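# Fit the matching cork panel into the frame recess

## Task

Find the single cork panel whose size matches the picture frame's recess and set it into that recess so all four corners rest flat on the recess floor, with no other panel lying on or overlapping it; afterwards release everything so neither hand holds anything.

## Robot and tools

Robot: two arms, left_arm and right_arm, each ending in an identical five-finger right hand, so the hands are not mirror images. Base positions in the scene frame: left_arm (-0.007, +0.595, +0.001) m, right_arm (-0.022, -0.681, +0.001) m, each turned very slightly about z. A post behind the arms and a camera stand between and just behind the bases are fixed obstacles.

Frames: the scene frame has its origin at table height midway between the nominal bases, +z up, +x out over the table, and left_arm on the +y side (this is not the image left). Reported hand positions, orientations and velocities are in each arm's own base frame. Every offset you send is along the axes of that arm's current Hand target. The hand point sits 0.05 m in front of the palm and 0.15 m out from the wrist flange; its +z runs along the straight fingers, +y out of the palm, +x across the palm away from the thumb. Fingers extend 0.06-0.07 m past it. A bracket on the little-finger side of the wrist can strike things, and with the fingers level the wrist can hang well below the hand point and touch the table first.

execute_actions: argument actions is a list of actions; each action is a list of up to 15 rows, one per 1/30 s step (a short action repeats its last row up to step 15). Each row is one flat list of 28 numbers, all in [-1, 1], covering both arms even if one is idle: left dx, dy, dz, rx, ry, rz; left hand little, ring, middle, index, thumb_bend, thumb_turn, force_limit, speed; then the same 14 for the right arm. The six pose numbers are an offset (not a pose) from the Hand target at the action's start; every row in an action counts from that same start, and each new action starts from the updated target, so repeating an offset moves further. Scale: 1.0 equals 0.6 m or 180 degrees; rx, ry, rz form one rotation vector. Six zeros asks nothing new of that arm's pose. Optional cameras: a list of names, ["all"], or [] (images come by default only when actions is empty).

Hand numbers: finger and thumb targets are absolute positions: +1 open/straight, -1 closed; thumb_turn +1 beside the palm, -1 in front of it opposite the fingers. force_limit runs linearly from about 0 N at -1 to 10 N at +1 (15 N for the two thumb motors). speed rises from near zero at -1 to full at +0.48 and stays full to +1. For a gentle grip close at speed -0.94 or lower. No value means 'unchanged': to keep a hand as is, resend the eight numbers last carried out for it (or, if none yet, its hand_measured six plus hand_force_limit and hand_speed). Thumb turned in and fingers closed grip objects about 0.035-0.065 m thick; thumb tip against index pad can pinch a light flat item up to about 0.08 m. To open a grip, send targets more open than hand_measured.

move: target is one 28-number row or a list of up to 15 such rows, each arm's pose part being an offset from its Hand target at the move's start (not from the previous row). speed is the path's top speed in m/s, 0.002 to 3.2 (default 0.25), one value or one per target; turning is capped at twice that in rad/s. blend in metres rounds corners of a list (0 = stop at each). stop_force (4 to 120 N, both arms) ends an arm's path when its wrist sensor feels that much push against the motion; use it slowly (about 0.005 m/s) to set things down, and it is unreliable while the hand turns. zero (default true) rezeros before the move; blocking=false returns early but is not allowed with stop_force. The result adds a move: line such as done, off_target, moving, held or fault, plus limits (paced = pose clipped, held = steps withheld). Moves do not avoid obstacles or the other arm; a path passing near an arm's base axis is refused.

wait(seconds 0 to 3600) runs the scene without new commands. stop brakes a running move. zoom_image(camera, region [x0, y0, x1, y1], max 504 by 504) enlarges part of the newest image from cam_head_left, cam_head_right, cam_high, cam_left_wrist or cam_right_wrist (all 672x504). show_instructions shows the reference pages. zero_wrist_force(arm) tares that arm's wrist sensor. finished_scene ends the scene permanently.

Results: end_effector_position in metres, quat_wxyz, velocities; Hand target is the last commanded pose after clipping (orientation is clipped to within 32 degrees of the measured one each step); the hand often rests a little short, so send the remaining distance as an offset. hand_measured, hand_stopped_by (moving, target, force, stalled, fault) and hand_load_n follow the motor order above; a lost grip shows as load near 0. Wrist force/torque lines are in the hand point axes, force from the surface into the arm.

Avoid: dropping parts (even millimetres), releasing moving parts, letting anything leave the table, fast impacts, pressing past a firm contact (150 N or joint torque limits cause a 10 s arm stop), arms or hands touching each other, overloading fingers, and long stretched holds that overheat motors (70 °C warning, 85 °C stop). Loose objects may occasionally be nudged by outside pushes.

Each tool is called after "Request:" in YAML: its name, and indented under it one key for each argument.

Reference images:

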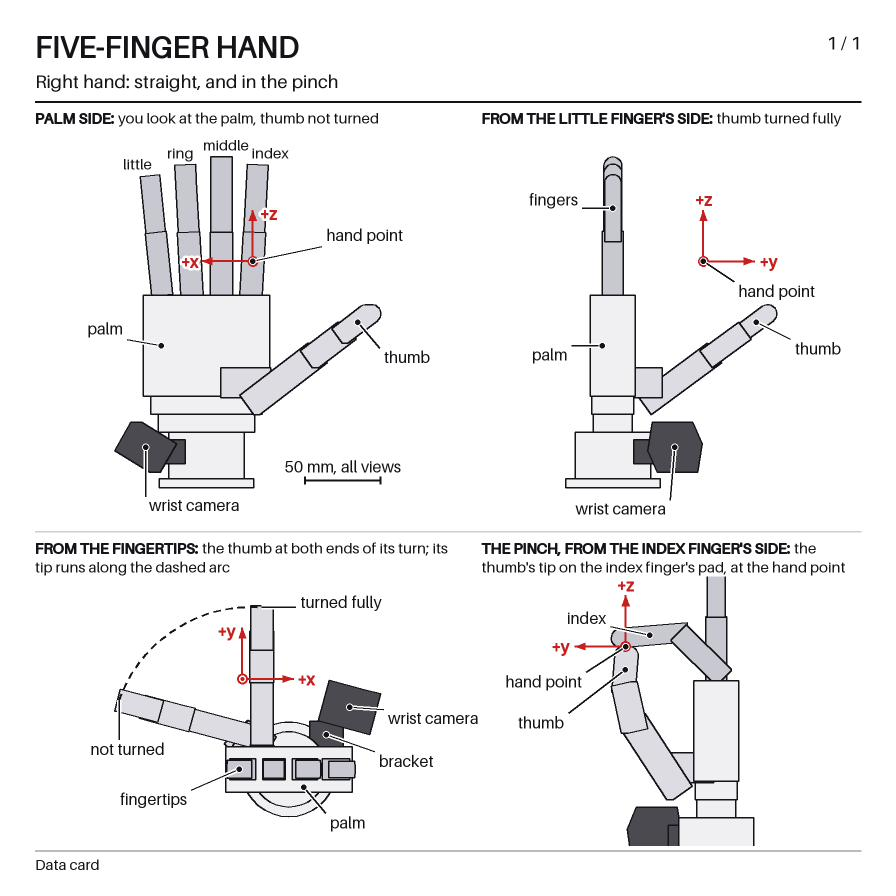

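## Session

Request:
execute_actions:
  actions: []

Scene clock: 0.00 s.
left_arm: end_effector_position=(+0.9128, -0.3373, +0.2875) hand_measured=(+1.000, +1.000, +1.000, +1.000, +1.000, +1.000) hand_load_n=(+0.0, +0.0, +0.0, +0.0, +0.0, +0.0) hand_stopped_by=(target, target, target, target, target, target) hand_force_limit=0.00 hand_speed=-0.80 end_effector_quat_wxyz=(+0.007, +0.728, +0.685, +0.022) | right_arm: end_effector_position=(+0.2915, +0.8262, +0.1235) hand_measured=(+1.000, +1.000, +1.000, +1.000, +1.000, +1.000) hand_load_n=(+0.0, +0.0, +0.0, +0.0, +0.0, +0.0) hand_stopped_by=(target, target, target, target, target, target) hand_force_limit=0.00 hand_speed=-0.80 end_effector_quat_wxyz=(+0.036, +0.917, -0.380, +0.116)
Joint positions: left_arm=[-0.545 -0.787 0.89 1.443 1.533 -0.484] | right_arm=[1.053 -0.634 0.912 1.336 1.81 -2.868]
Joint velocities: within noise
Joint torques (N m): no reading
Wrist force (N): no reading
Wrist torque (N m): no reading
Wrist force, peak (N): no reading
Hand target: left_arm +0.9128, -0.3373, +0.2875; +0.007, +0.728, +0.685, +0.022 | right_arm +0.2915, +0.8262, +0.1235; +0.036, +0.917, -0.380, +0.116

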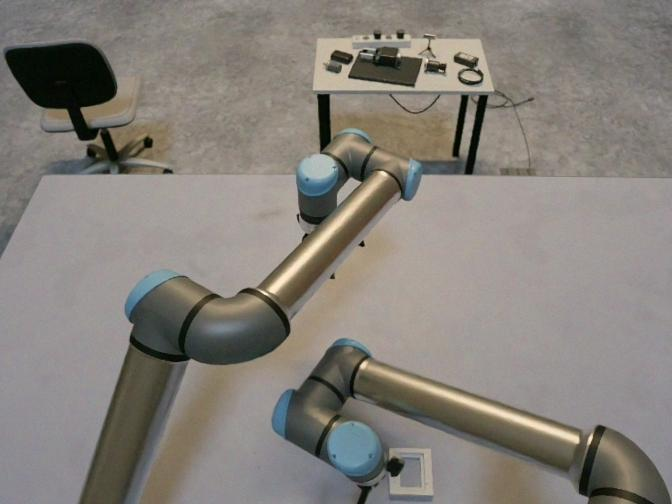

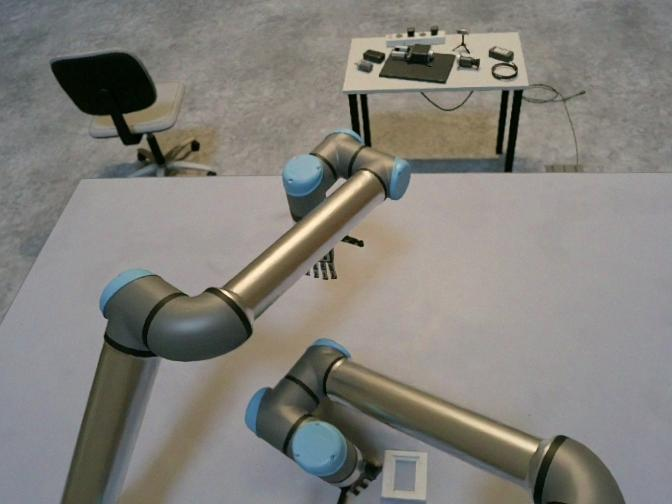

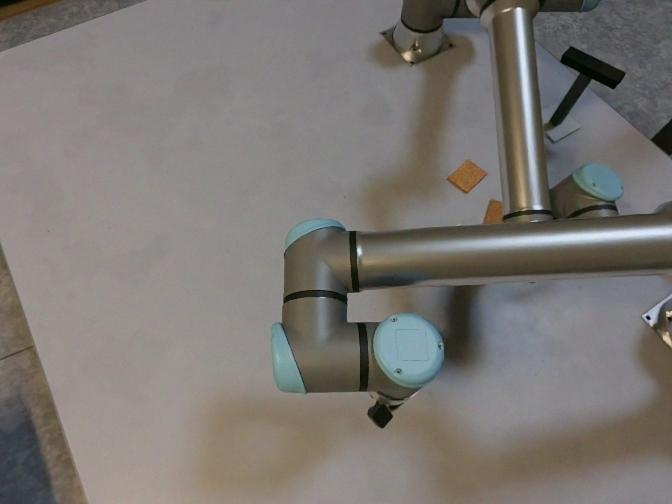

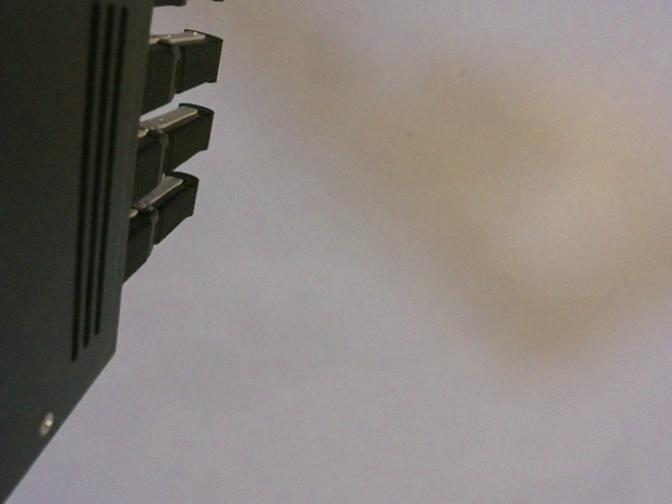

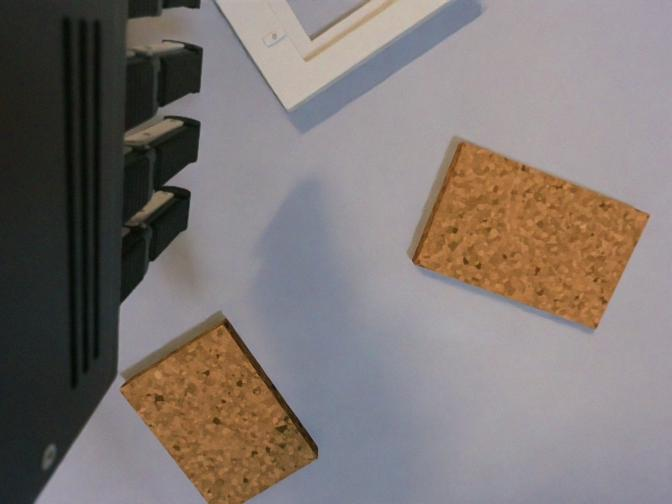

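Request:
move:
  target:
    - [0.3,-0.1,-0.25,0,0,0,1,1,1,1,1,1,0,-0.8,0.08,0,-0.33,0,0,0,1,1,1,1,1,1,0,-0.8]
    - [1.0,-0.5,-0.25,0,0,0,1,1,1,1,1,1,0,-0.8,0.9,0.35,-0.22,0,0,0,1,1,1,1,1,1,0,-0.8]
  blend: 0.05
  speed: 0.3
  cameras: ["all"]

Scene clock: 22.03 s.
left_arm: end_effector_position=(+0.6440, +0.2768, +0.4390) hand_measured=(+1.000, +1.000, +1.000, +1.000, +1.000, +1.000) hand_load_n=(+0.0, +0.0, +0.0, +0.0, +0.0, +0.0) hand_stopped_by=(target, target, target, target, target, target) hand_force_limit=0.00 hand_speed=-0.80 end_effector_quat_wxyz=(+0.007, +0.728, +0.685, +0.022) | right_arm: end_effector_position=(+0.4884, +0.3260, +0.3764) hand_measured=(+1.000, +1.000, +1.000, +1.000, +1.000, +1.000) hand_load_n=(+0.0, +0.0, +0.0, +0.0, +0.0, +0.0) hand_stopped_by=(target, target, target, target, target, target) hand_force_limit=0.00 hand_speed=-0.80 end_effector_quat_wxyz=(+0.036, +0.917, -0.380, +0.116)
Joint positions: left_arm=[0.218 -1.275 1.375 1.427 1.56 0.28] | right_arm=[0.38 -1.291 1.487 1.258 1.784 -3.559]
Joint torques (N m): left_arm=[13.32 -58.01 -45.77 7.51 2.58 2.47] | right_arm=[-19 -67.43 -25.67 1.05 -1.3 -2.53]
Wrist force (N): left_arm=[0.1 -0.1 0.5] | right_arm=[0.2 -0.5 -0.6]
Wrist torque (N m): left_arm=[-0.06 -0.01 -0.19] | right_arm=[-0.08 -0.07 0.01]
Wrist force, peak (N): left_arm=[1.6 -0.8 0.4] | right_arm=[1.7 0.1 -0.6]
Hand target: left_arm +0.6439, +0.2769, +0.4390; +0.007, +0.728, +0.685, +0.022 | right_arm +0.4885, +0.3258, +0.3764; +0.036, +0.917, -0.380, +0.116
Off the commanded pose: left_arm 0.000 m, 0 deg | right_arm 0.000 m, 0 deg.
move: done

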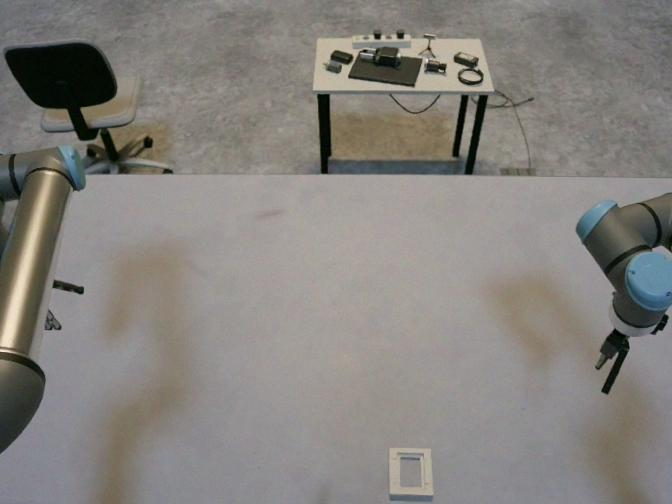

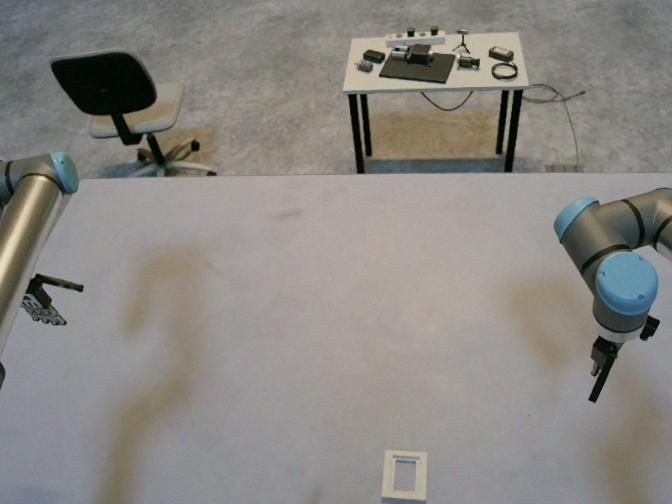

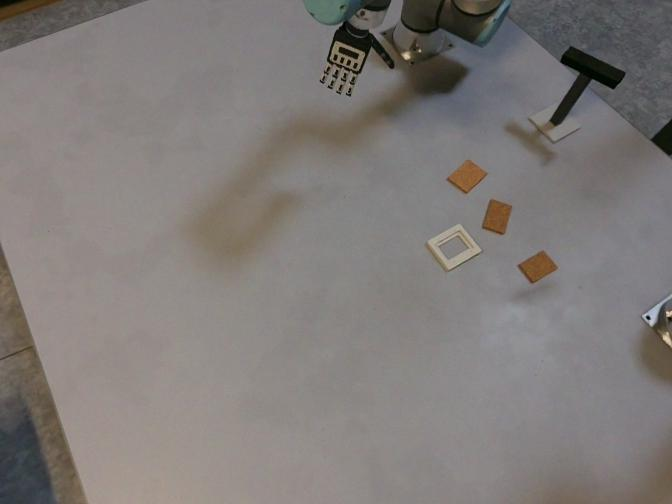

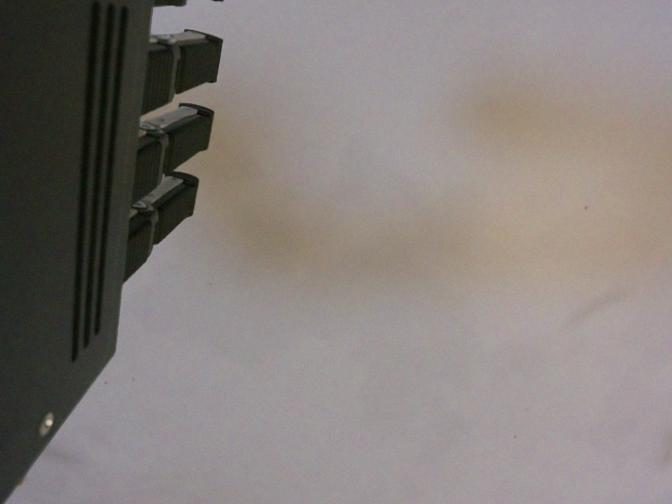

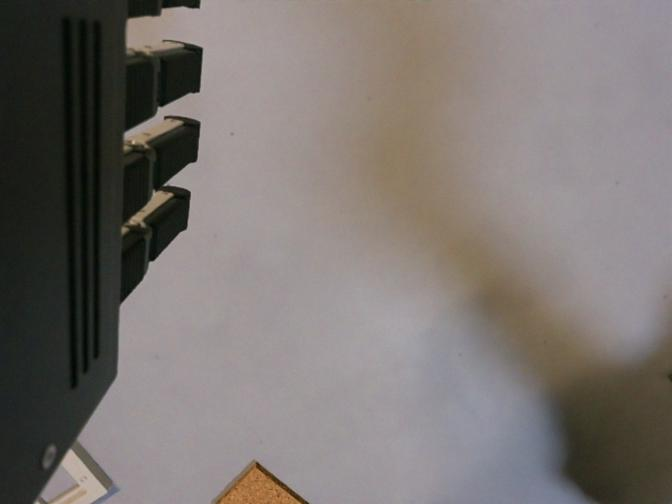

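Request:
zoom_image:
  camera: "cam_high"
  region: [410, 140, 580, 300]

Request:
zoom_image:
  camera: "cam_head_left"
  region: [340, 420, 480, 504]

Scaled by 2.965 from the camera's image (finer frame: 960x720).

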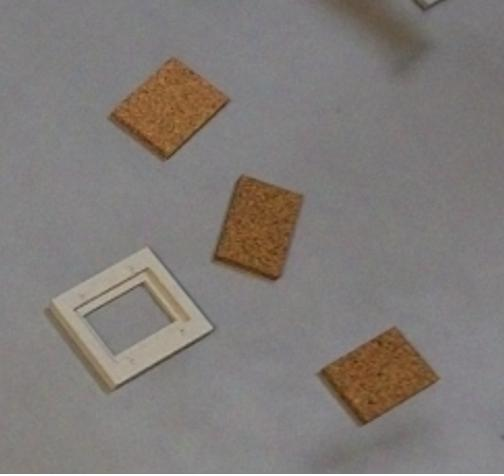

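Scaled by 3.600 from the camera's image (finer frame: 960x720).

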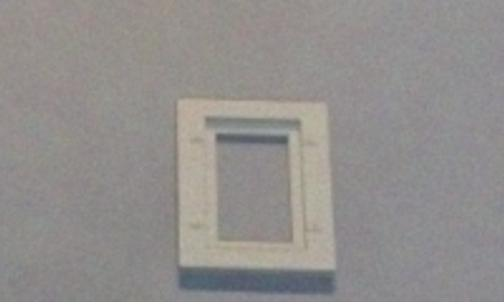

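Request:
move:
  target: [0,0,0,0,0,0,1,1,1,1,1,1,0,-0.8,-0.59,-0.314,-0.139,0.0235,-0.076,-0.249,1,1,1,1,1,1,0,-0.8]
  speed: 0.3
  cameras: ["all"]

Scene clock: 70.30 s.
left_arm: end_effector_position=(+0.6439, +0.2769, +0.4390) hand_measured=(+1.000, +1.000, +1.000, +1.000, +1.000, +1.000) hand_load_n=(+0.0, +0.0, +0.0, +0.0, +0.0, +0.0) hand_stopped_by=(target, target, target, target, target, target) hand_force_limit=0.00 hand_speed=-0.80 end_effector_quat_wxyz=(+0.007, +0.728, +0.685, +0.022) | right_arm: end_effector_position=(+0.3637, +0.7158, +0.3767) hand_measured=(+1.000, +1.000, +1.000, +1.000, +1.000, +1.000) hand_load_n=(+0.0, +0.0, +0.0, +0.0, +0.0, +0.0) hand_stopped_by=(target, target, target, target, target, target) hand_force_limit=0.00 hand_speed=-0.80 end_effector_quat_wxyz=(+0.000, +1.000, +0.000, +0.000)
Joint positions: left_arm=[0.219 -1.275 1.375 1.427 1.56 0.28] | right_arm=[0.899 -0.857 0.856 1.571 1.57 -3.814]
Joint torques (N m): left_arm=[14.61 -58.96 -46.52 7.42 2.71 2.83] | right_arm=[18.23 -69.74 -44.76 6.21 -1.59 -3.07]
Wrist force (N): left_arm=[0.5 0.2 0.4] | right_arm=[0.0 0.2 -0.1]
Wrist torque (N m): left_arm=[0.00 -0.06 -0.16] | right_arm=[-0.04 0.02 0.00]
Wrist force, peak (N): left_arm=[0.6 -0.1 0.9] | right_arm=[-0.9 -2.0 -0.4]
Hand target: left_arm +0.6439, +0.2769, +0.4390; +0.007, +0.728, +0.685, +0.022 | right_arm +0.3637, +0.7159, +0.3767; +0.000, +1.000, +0.000, +0.000
Off the commanded pose: left_arm 0.000 m, 0 deg | right_arm 0.000 m, 0 deg.
move: done

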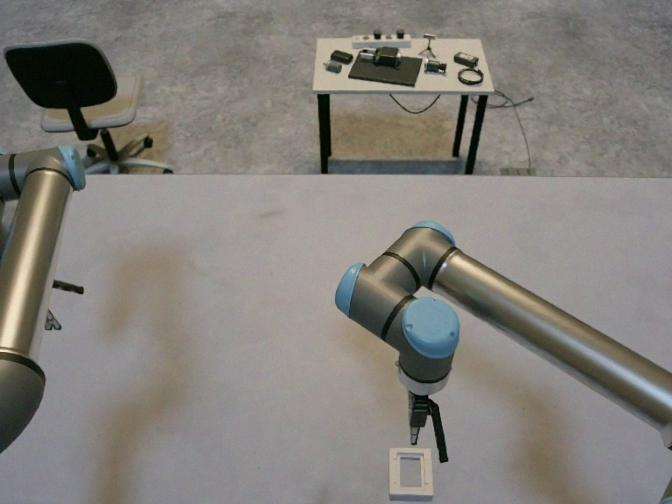

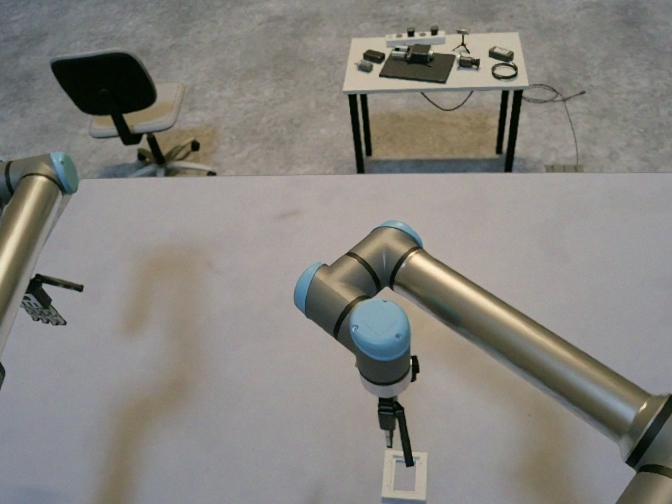

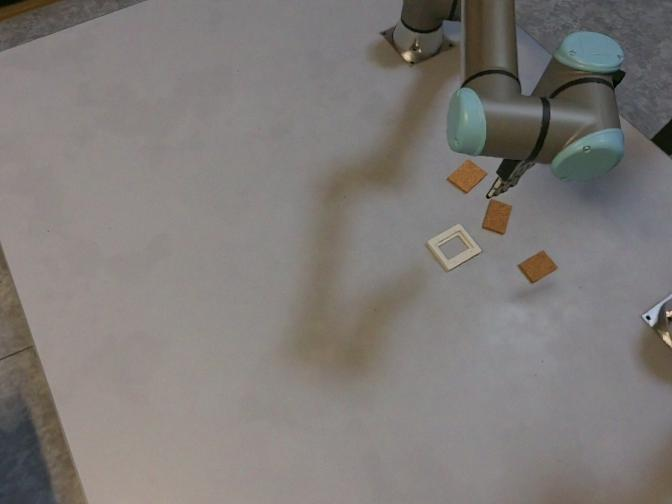

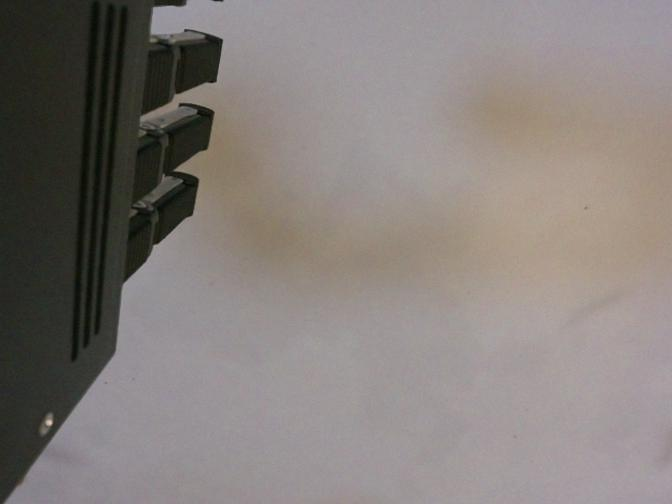

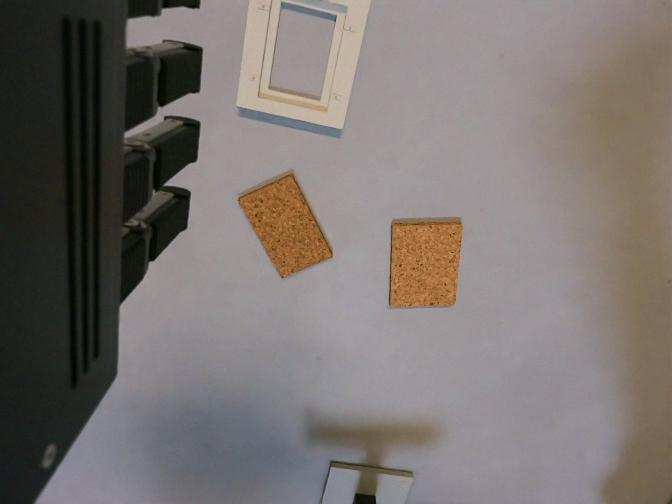

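Request:
move:
  target: [0,0,0,0,0,0,1,1,1,1,1,1,0,-0.8,0.25,0,0,0,0,0,1,1,1,1,1,1,0,-0.8]
  speed: 0.3
  cameras: ["cam_right_wrist"]

Request:
zoom_image:
  camera: "cam_right_wrist"
  region: [200, 100, 500, 325]

Request:
move:
  target: [0,0,0,0,0,0,1,1,1,1,1,1,0,-0.8,0,-0.3333,0,0,0,0,1,1,1,1,1,1,0,-0.8]
  speed: 0.3
  cameras: ["cam_right_wrist"]

Scene clock: 81.77 s.
left_arm: end_effector_position=(+0.6439, +0.2769, +0.4390) hand_measured=(+1.000, +1.000, +1.000, +1.000, +1.000, +1.000) hand_load_n=(+0.0, +0.0, +0.0, +0.0, +0.0, +0.0) hand_stopped_by=(target, target, target, target, target, target) hand_force_limit=0.00 hand_speed=-0.80 end_effector_quat_wxyz=(+0.007, +0.728, +0.685, +0.022) | right_arm: end_effector_position=(+0.5137, +0.7160, +0.3766) hand_measured=(+1.000, +1.000, +1.000, +1.000, +1.000, +1.000) hand_load_n=(+0.0, +0.0, +0.0, +0.0, -0.5, +0.0) hand_stopped_by=(target, target, target, target, target, target) hand_force_limit=0.00 hand_speed=-0.80 end_effector_quat_wxyz=(+0.000, +1.000, +0.000, +0.000)
Joint positions: left_arm=[0.219 -1.275 1.375 1.427 1.56 0.28] | right_arm=[0.774 -0.65 0.488 1.733 1.57 -3.938]
Joint torques (N m): left_arm=[15.89 -58.39 -45.95 7.23 2.73 2.67] | right_arm=[-16.33 -81.21 -47.21 5.97 2.24 -3.13]
Wrist force (N): left_arm=[0.2 0.2 0.6] | right_arm=[-0.5 -0.1 -0.8]
Wrist torque (N m): left_arm=[-0.01 -0.03 -0.17] | right_arm=[0.00 0.08 -0.04]
Wrist force, peak (N): left_arm=[0.2 0.2 0.9] | right_arm=[-1.8 -0.3 -0.9]
Hand target: left_arm +0.6439, +0.2769, +0.4390; +0.007, +0.728, +0.685, +0.022 | right_arm +0.5137, +0.7160, +0.3766; +0.000, +1.000, +0.000, +0.000
Off the commanded pose: left_arm 0.000 m, 0 deg | right_arm 0.000 m, 0 deg.
move: done

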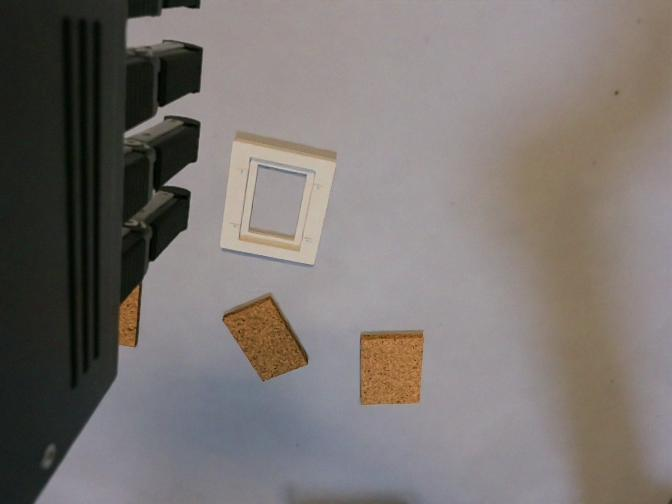

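Scaled by 1.680 from the camera's image (finer frame: 960x720).

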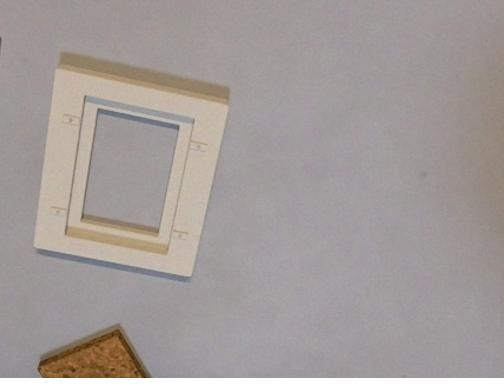

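Scene clock: 83.37 s.
left_arm: end_effector_position=(+0.6439, +0.2769, +0.4390) hand_measured=(+1.000, +1.000, +1.000, +1.000, +1.000, +1.000) hand_load_n=(+0.5, +0.0, +0.0, +0.5, +0.0, +0.0) hand_stopped_by=(target, target, target, target, target, target) hand_force_limit=0.00 hand_speed=-0.80 end_effector_quat_wxyz=(+0.007, +0.728, +0.685, +0.022) | right_arm: end_effector_position=(+0.5125, +0.9138, +0.3754) hand_measured=(+1.000, +1.000, +1.000, +1.000, +1.000, +1.000) hand_load_n=(+0.0, +0.0, +0.0, +0.0, +0.0, +0.0) hand_stopped_by=(target, target, target, target, target, target) hand_force_limit=0.00 hand_speed=-0.80 end_effector_quat_wxyz=(-0.221, +0.967, +0.003, +0.125)
Joint positions: left_arm=[0.219 -1.275 1.375 1.427 1.56 0.28] | right_arm=[0.883 -0.47 0.035 1.499 1.486 -3.813]
Joint torques (N m): left_arm=[15.28 -59.12 -46.27 7.46 2.55 2.87] | right_arm=[17.62 -112.3 -45.66 0.53 -1.78 2.77]
Wrist force (N): left_arm=[0.4 -0.1 0.6] | right_arm=[0.1 0.3 -0.2]
Wrist torque (N m): left_arm=[-0.06 -0.06 -0.17] | right_arm=[0.04 -0.05 -0.27]
Wrist force, peak (N): left_arm=[0.4 0.2 0.8] | right_arm=[0.5 -1.4 2.6]
Hand target: left_arm +0.6439, +0.2769, +0.4390; +0.007, +0.728, +0.685, +0.022 | right_arm +0.5137, +0.9160, +0.3766; +0.000, +1.000, +0.000, +0.000
Off the commanded pose: left_arm 0.000 m, 0 deg | right_arm 0.003 m, 29 deg.
elbow stopped short (right arm): the move would have taken joint 3 (elbow) straighter than the controller allows.
move: off_target (right_arm)

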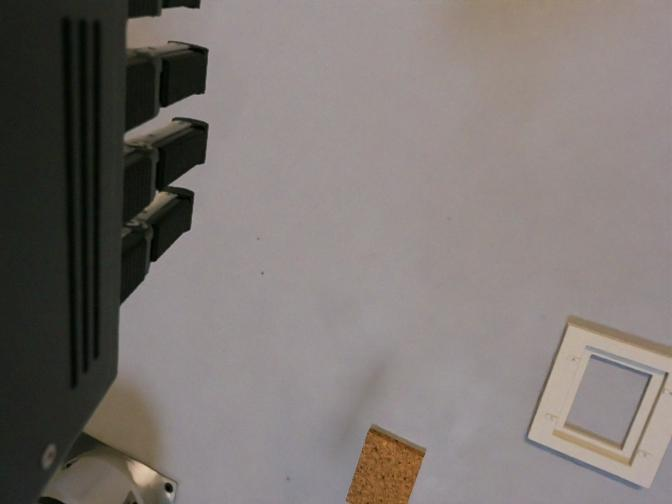

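Request:
move:
  target: [0,0,0,0,0,0,1,1,1,1,1,1,0,-0.8,-0.09,0.227,0.36,0,0,0,1,1,1,1,1,1,0,-0.8]
  speed: 0.25
  cameras: ["cam_right_wrist"]

Request:
zoom_image:
  camera: "cam_right_wrist"
  region: [140, 20, 540, 400]

Scene clock: 109.03 s.
left_arm: end_effector_position=(+0.6439, +0.2769, +0.4390) hand_measured=(+1.000, +1.000, +1.000, +1.000, +1.000, +1.000) hand_load_n=(+0.0, +0.0, +0.0, +0.0, +0.0, +0.0) hand_stopped_by=(target, target, target, target, target, target) hand_force_limit=0.00 hand_speed=-0.80 end_effector_quat_wxyz=(+0.007, +0.728, +0.685, +0.022) | right_arm: end_effector_position=(+0.4596, +0.7799, +0.1608) hand_measured=(+1.000, +1.000, +1.000, +1.000, +1.000, +1.000) hand_load_n=(+0.0, +0.0, +0.0, +0.0, +0.0, +0.0) hand_stopped_by=(target, target, target, target, target, target) hand_force_limit=0.00 hand_speed=-0.80 end_effector_quat_wxyz=(+0.000, +1.000, +0.000, +0.000)
Joint positions: left_arm=[0.219 -1.275 1.375 1.427 1.56 0.28] | right_arm=[0.862 -0.581 0.737 1.415 1.57 -3.85]
Joint torques (N m): left_arm=[14.05 -59.28 -45.65 7.23 2.55 2.42] | right_arm=[-15.77 -83.25 -25.18 1.21 2.4 -3.25]
Wrist force (N): left_arm=[0.3 0.3 0.4] | right_arm=[-0.1 -0.7 -0.7]
Wrist torque (N m): left_arm=[0.01 -0.04 -0.16] | right_arm=[-0.14 0.03 -0.03]
Wrist force, peak (N): left_arm=[0.3 -0.1 1.0] | right_arm=[0.4 -0.8 -1.4]
Hand target: left_arm +0.6439, +0.2769, +0.4390; +0.007, +0.728, +0.685, +0.022 | right_arm +0.4595, +0.7797, +0.1606; +0.000, +1.000, +0.000, +0.000
Off the commanded pose: left_arm 0.000 m, 0 deg | right_arm 0.000 m, 0 deg.
move: done

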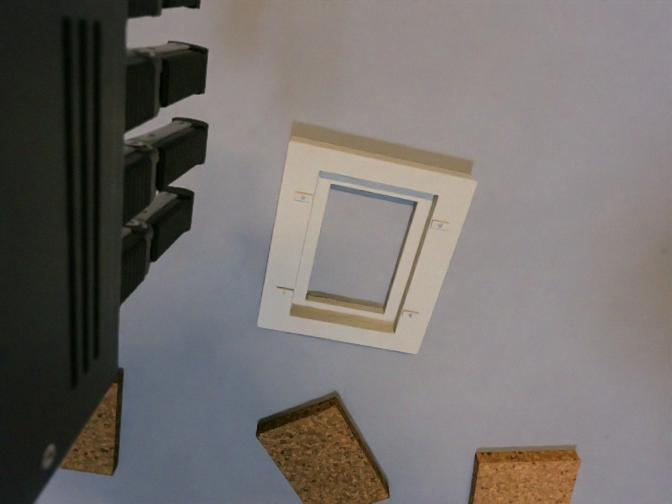

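Scaled by 1.260 from the camera's image (finer frame: 960x720).

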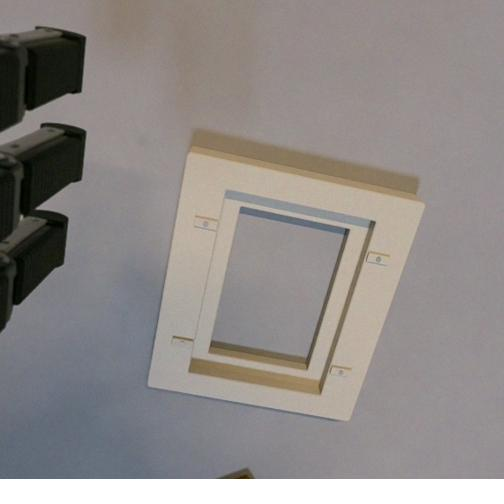

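Request:
zoom_image:
  camera: "cam_right_wrist"
  region: [250, 120, 480, 240]

Request:
zoom_image:
  camera: "cam_right_wrist"
  region: [250, 240, 480, 360]

Scaled by 2.191 from the camera's image (finer frame: 960x720).

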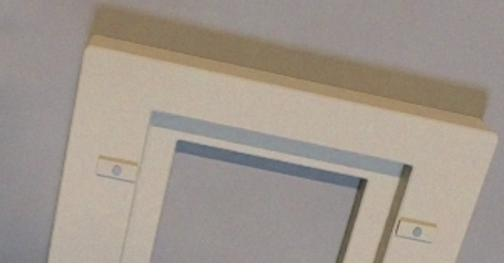

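Scaled by 2.191 from the camera's image (finer frame: 960x720).

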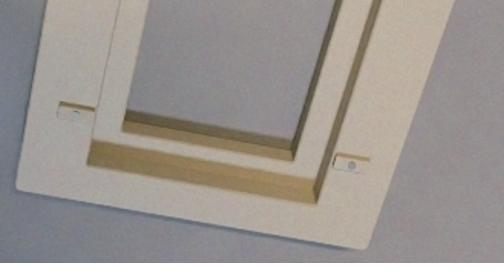

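Request:
move:
  target: [-1.0,-0.522,0.40,0.005,-0.015,0.480,1,1,1,1,1,1,0,-0.8,-0.34,0.26,0,0,0,0,1,1,1,1,1,1,0,-0.8]
  speed: 0.25
  cameras: ["all"]

Request:
zoom_image:
  camera: "cam_left_wrist"
  region: [140, 20, 540, 400]

Request:
zoom_image:
  camera: "cam_right_wrist"
  region: [140, 20, 540, 400]

Scene clock: 155.30 s.
left_arm: end_effector_position=(+0.3049, -0.2976, +0.1737) hand_measured=(+1.000, +1.000, +1.000, +1.000, +1.000, +1.000) hand_load_n=(+0.0, +0.0, +0.0, +0.0, +0.0, +0.0) hand_stopped_by=(target, target, target, target, target, target) hand_force_limit=0.00 hand_speed=-0.80 end_effector_quat_wxyz=(+0.000, +1.000, +0.001, +0.000) | right_arm: end_effector_position=(+0.2556, +0.6237, +0.1608) hand_measured=(+1.000, +1.000, +1.000, +1.000, +1.000, +1.000) hand_load_n=(+0.0, -0.5, +0.0, +0.0, +0.0, +0.0) hand_stopped_by=(target, target, target, target, target, target) hand_force_limit=0.00 hand_speed=-0.80 end_effector_quat_wxyz=(+0.000, +1.000, +0.000, +0.000)
Joint positions: left_arm=[-1.053 -1.503 2.165 0.91 1.571 0.516] | right_arm=[0.937 -0.993 1.477 1.087 1.57 -3.776]
Joint torques (N m): left_arm=[-13.22 -29.29 -36.87 1.74 -2.39 -1.85] | right_arm=[18.51 -84.28 -21.1 1.34 -1.67 3.05]
Wrist force (N): left_arm=[0.2 0.7 0.8] | right_arm=[-0.5 -0.2 -0.4]
Wrist torque (N m): left_arm=[0.10 -0.03 -0.03] | right_arm=[-0.10 0.07 -0.38]
Wrist force, peak (N): left_arm=[0.1 1.6 0.9] | right_arm=[0.7 -0.8 -0.6]
Hand target: left_arm +0.3048, -0.2978, +0.1736; +0.000, +1.000, +0.001, +0.000 | right_arm +0.2556, +0.6237, +0.1608; +0.000, +1.000, +0.000, +0.000
Off the commanded pose: left_arm 0.000 m, 0 deg | right_arm 0.000 m, 0 deg.
move: done

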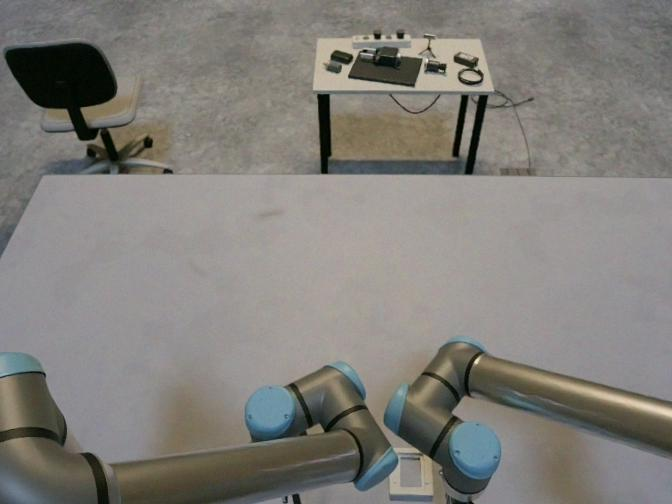

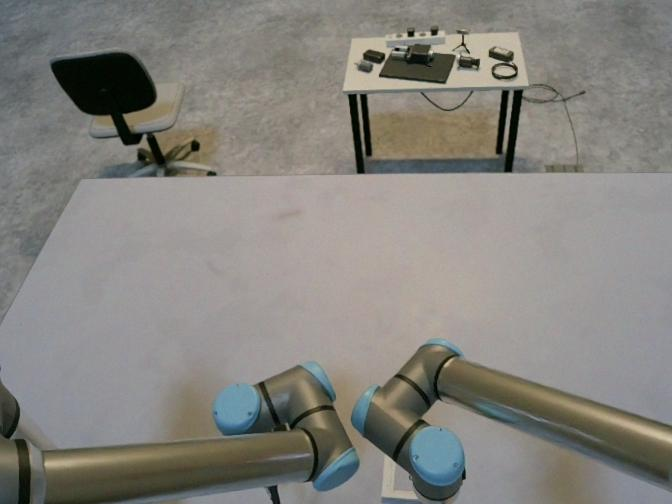

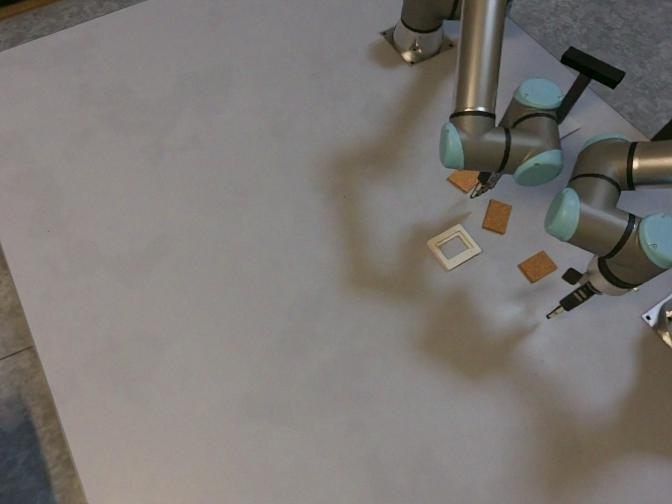

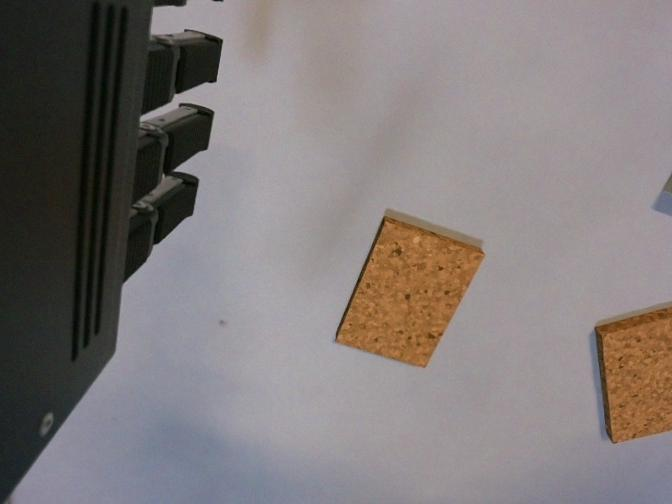

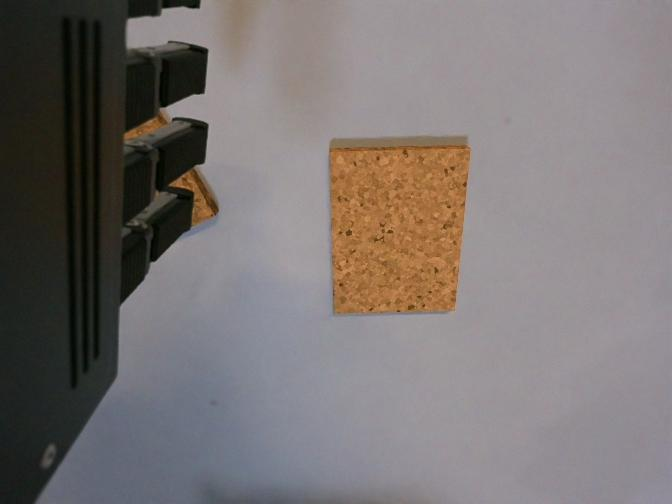

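Scaled by 1.260 from the camera's image (finer frame: 960x720).

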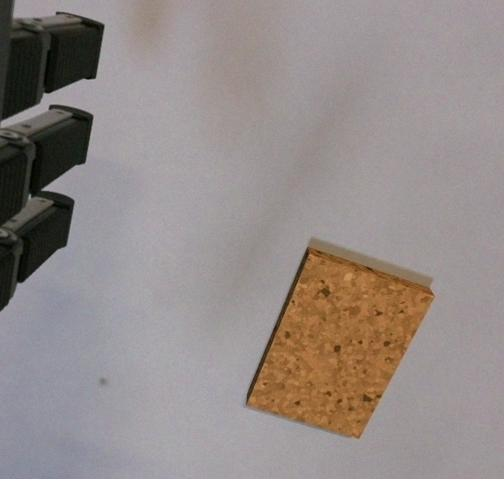

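Scaled by 1.260 from the camera's image (finer frame: 960x720).

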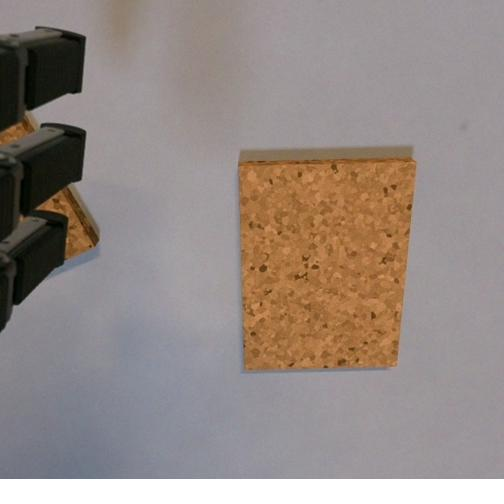

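Request:
move:
  target: [-0.033,0.275,0,0,0,0,1,1,1,1,1,1,0,-0.8,0.2,0.4,-0.15,0,0,0,1,1,1,1,1,1,0,-0.8]
  speed: 0.25
  cameras: ["cam_left_wrist","cam_high"]

Request:
zoom_image:
  camera: "cam_left_wrist"
  region: [240, 120, 640, 500]

Scene clock: 168.47 s.
left_arm: end_effector_position=(+0.2853, -0.4627, +0.1735) hand_measured=(+1.000, +1.000, +1.000, +1.000, +1.000, +1.000) hand_load_n=(+0.5, +0.0, +0.0, +0.0, +0.0, +0.0) hand_stopped_by=(target, target, target, target, target, target) hand_force_limit=0.00 hand_speed=-0.80 end_effector_quat_wxyz=(+0.000, +1.000, +0.001, +0.000) | right_arm: end_effector_position=(+0.3756, +0.3839, +0.2506) hand_measured=(+1.000, +1.000, +1.000, +1.000, +1.000, +1.000) hand_load_n=(+0.0, +0.0, +0.0, +0.0, +0.0, +0.0) hand_stopped_by=(target, target, target, target, target, target) hand_force_limit=0.00 hand_speed=-0.80 end_effector_quat_wxyz=(+0.000, +1.000, +0.000, +0.000)
Joint positions: left_arm=[-1.252 -1.341 1.971 0.942 1.571 0.317] | right_arm=[0.536 -1.27 1.72 1.122 1.57 -4.177]
Joint torques (N m): left_arm=[-15.46 -43.25 -38.03 7.63 -2.37 -1.98] | right_arm=[-18.68 -65.47 -21.9 5.72 -1.82 -3.01]
Wrist force (N): left_arm=[-0.1 0.1 0.2] | right_arm=[0.0 -0.6 -0.7]
Wrist torque (N m): left_arm=[0.08 0.03 -0.14] | right_arm=[-0.14 -0.02 -0.02]
Wrist force, peak (N): left_arm=[0.6 0.6 1.1] | right_arm=[-1.3 -1.6 0.1]
Hand target: left_arm +0.2853, -0.4628, +0.1735; +0.000, +1.000, +0.001, +0.000 | right_arm +0.3757, +0.3837, +0.2507; +0.000, +1.000, +0.000, +0.000
Off the commanded pose: left_arm 0.000 m, 0 deg | right_arm 0.000 m, 0 deg.
move: done
Images, in order (width x height): cam_high 672x504, cam_left_wrist 672x504.

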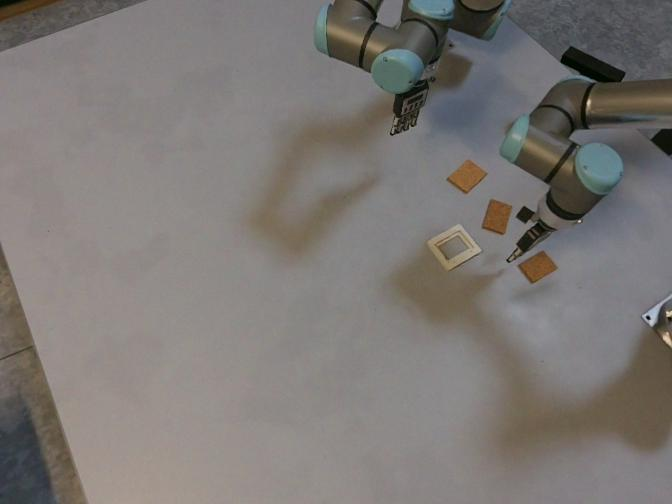

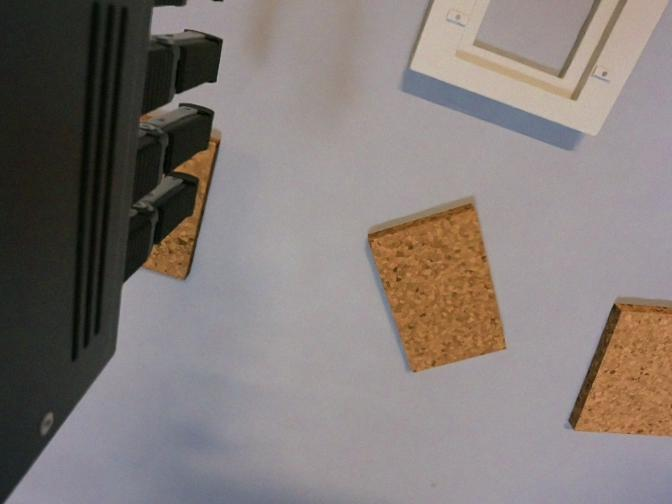

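Scaled by 1.260 from the camera's image (finer frame: 960x720).

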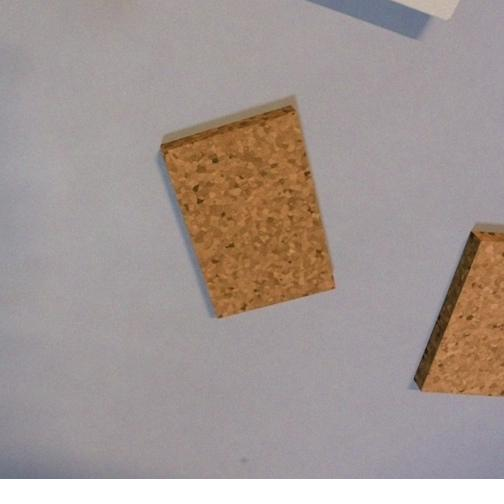

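Request:
move:
  target: [0.073,-0.527,-0.1,-0.130,-0.130,-0.487,1,1,1,1,1,1,0,-0.8,-0.127,-0.885,0.15,0,0,0,1,1,1,1,1,1,0,-0.8]
  speed: 0.3
  cameras: ["all"]

Request:
zoom_image:
  camera: "cam_right_wrist"
  region: [140, 120, 540, 500]

Scene clock: 382.43 s.
left_arm: end_effector_position=(+0.3287, -0.1466, +0.2337) hand_measured=(+1.000, +1.000, +1.000, +1.000, +1.000, +1.000) hand_load_n=(+0.0, +0.0, +0.0, +0.0, +0.0, +0.0) hand_stopped_by=(target, target, target, target, target, target) hand_force_limit=0.00 hand_speed=-0.80 end_effector_quat_wxyz=(+0.182, +0.683, +0.683, -0.182) | right_arm: end_effector_position=(+0.2993, +0.9147, +0.1608) hand_measured=(+1.000, +1.000, +1.000, +1.000, +1.000, +1.000) hand_load_n=(+0.0, +0.0, -0.5, +0.0, +0.0, +0.0) hand_stopped_by=(target, target, target, target, target, target) hand_force_limit=0.00 hand_speed=-0.80 end_effector_quat_wxyz=(+0.000, +1.000, +0.000, +0.000)
Joint positions: left_arm=[-0.656 -1.873 2.377 0.731 1.976 -0.725] | right_arm=[1.074 -0.407 0.398 1.579 1.57 -3.639]
Joint torques (N m): left_arm=[15.31 -20.75 -26.76 6.59 3.65 -1.88] | right_arm=[18.25 -91.02 -47.63 6.05 2.19 2.92]
Wrist force (N): left_arm=[-0.7 0.3 0.0] | right_arm=[-1.0 -0.6 -0.4]
Wrist torque (N m): left_arm=[0.04 -0.02 -0.12] | right_arm=[-0.11 0.20 -0.42]
Wrist force, peak (N): left_arm=[-1.1 -0.5 -0.1] | right_arm=[-0.5 -1.5 -0.9]
Hand target: left_arm +0.3287, -0.1466, +0.2337; +0.182, +0.683, +0.683, -0.182 | right_arm +0.2993, +0.9147, +0.1607; +0.000, +1.000, +0.000, +0.000
Off the commanded pose: left_arm 0.000 m, 0 deg | right_arm 0.000 m, 0 deg.
move: done

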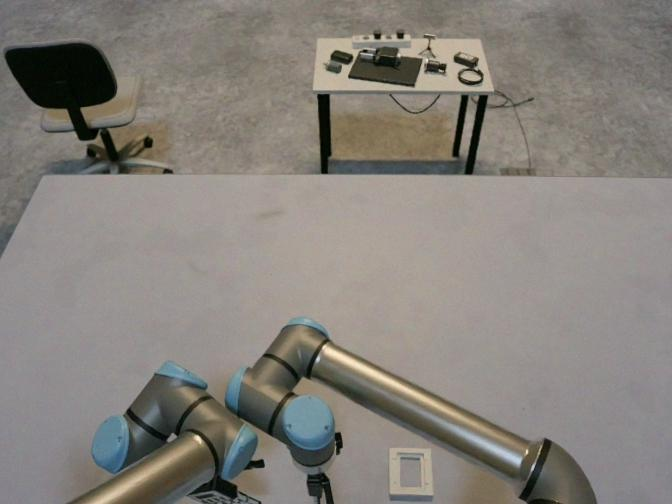

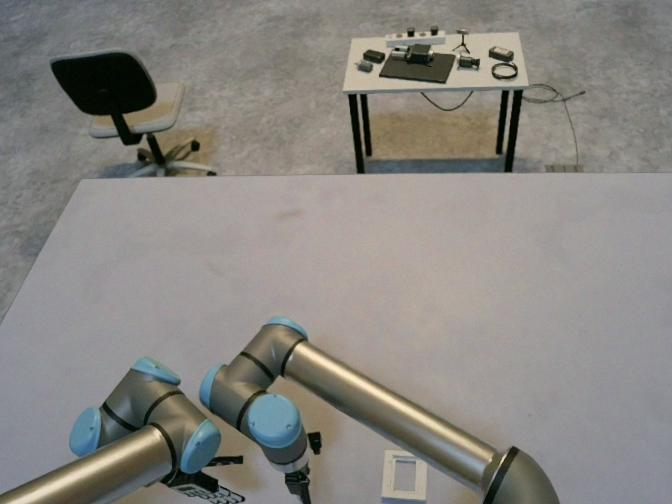

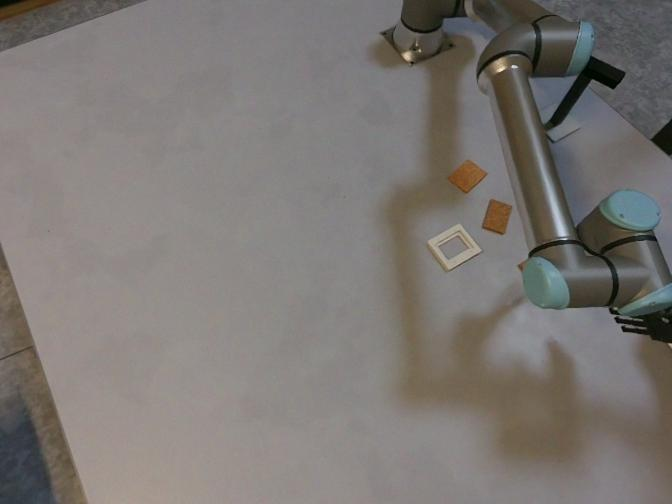

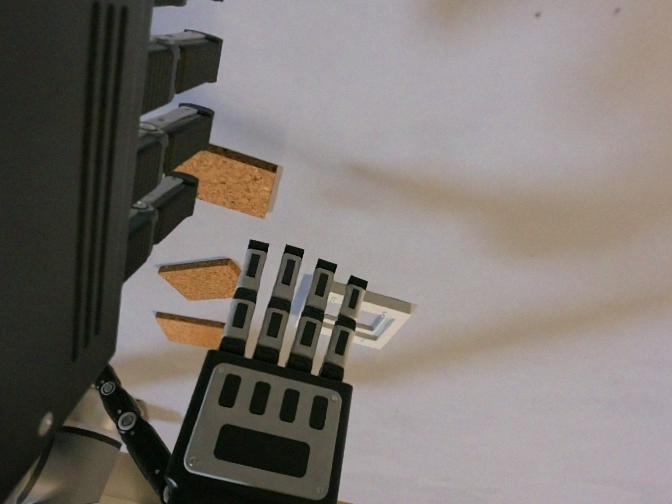

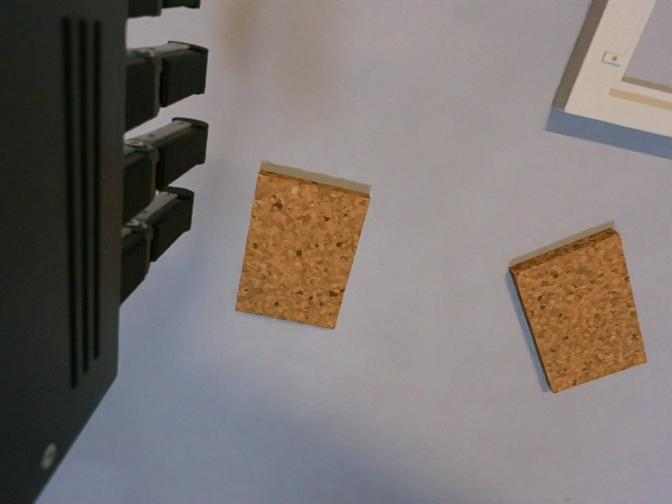

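Scaled by 1.260 from the camera's image (finer frame: 960x720).

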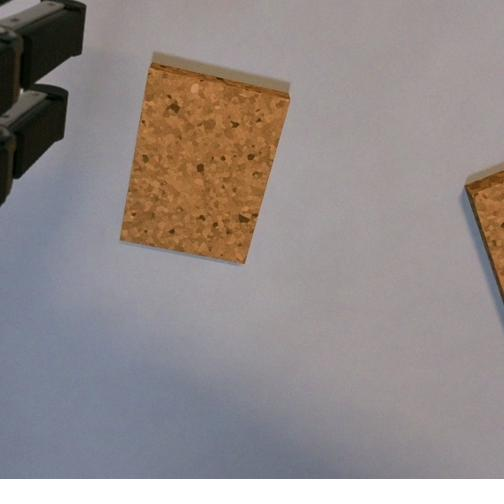

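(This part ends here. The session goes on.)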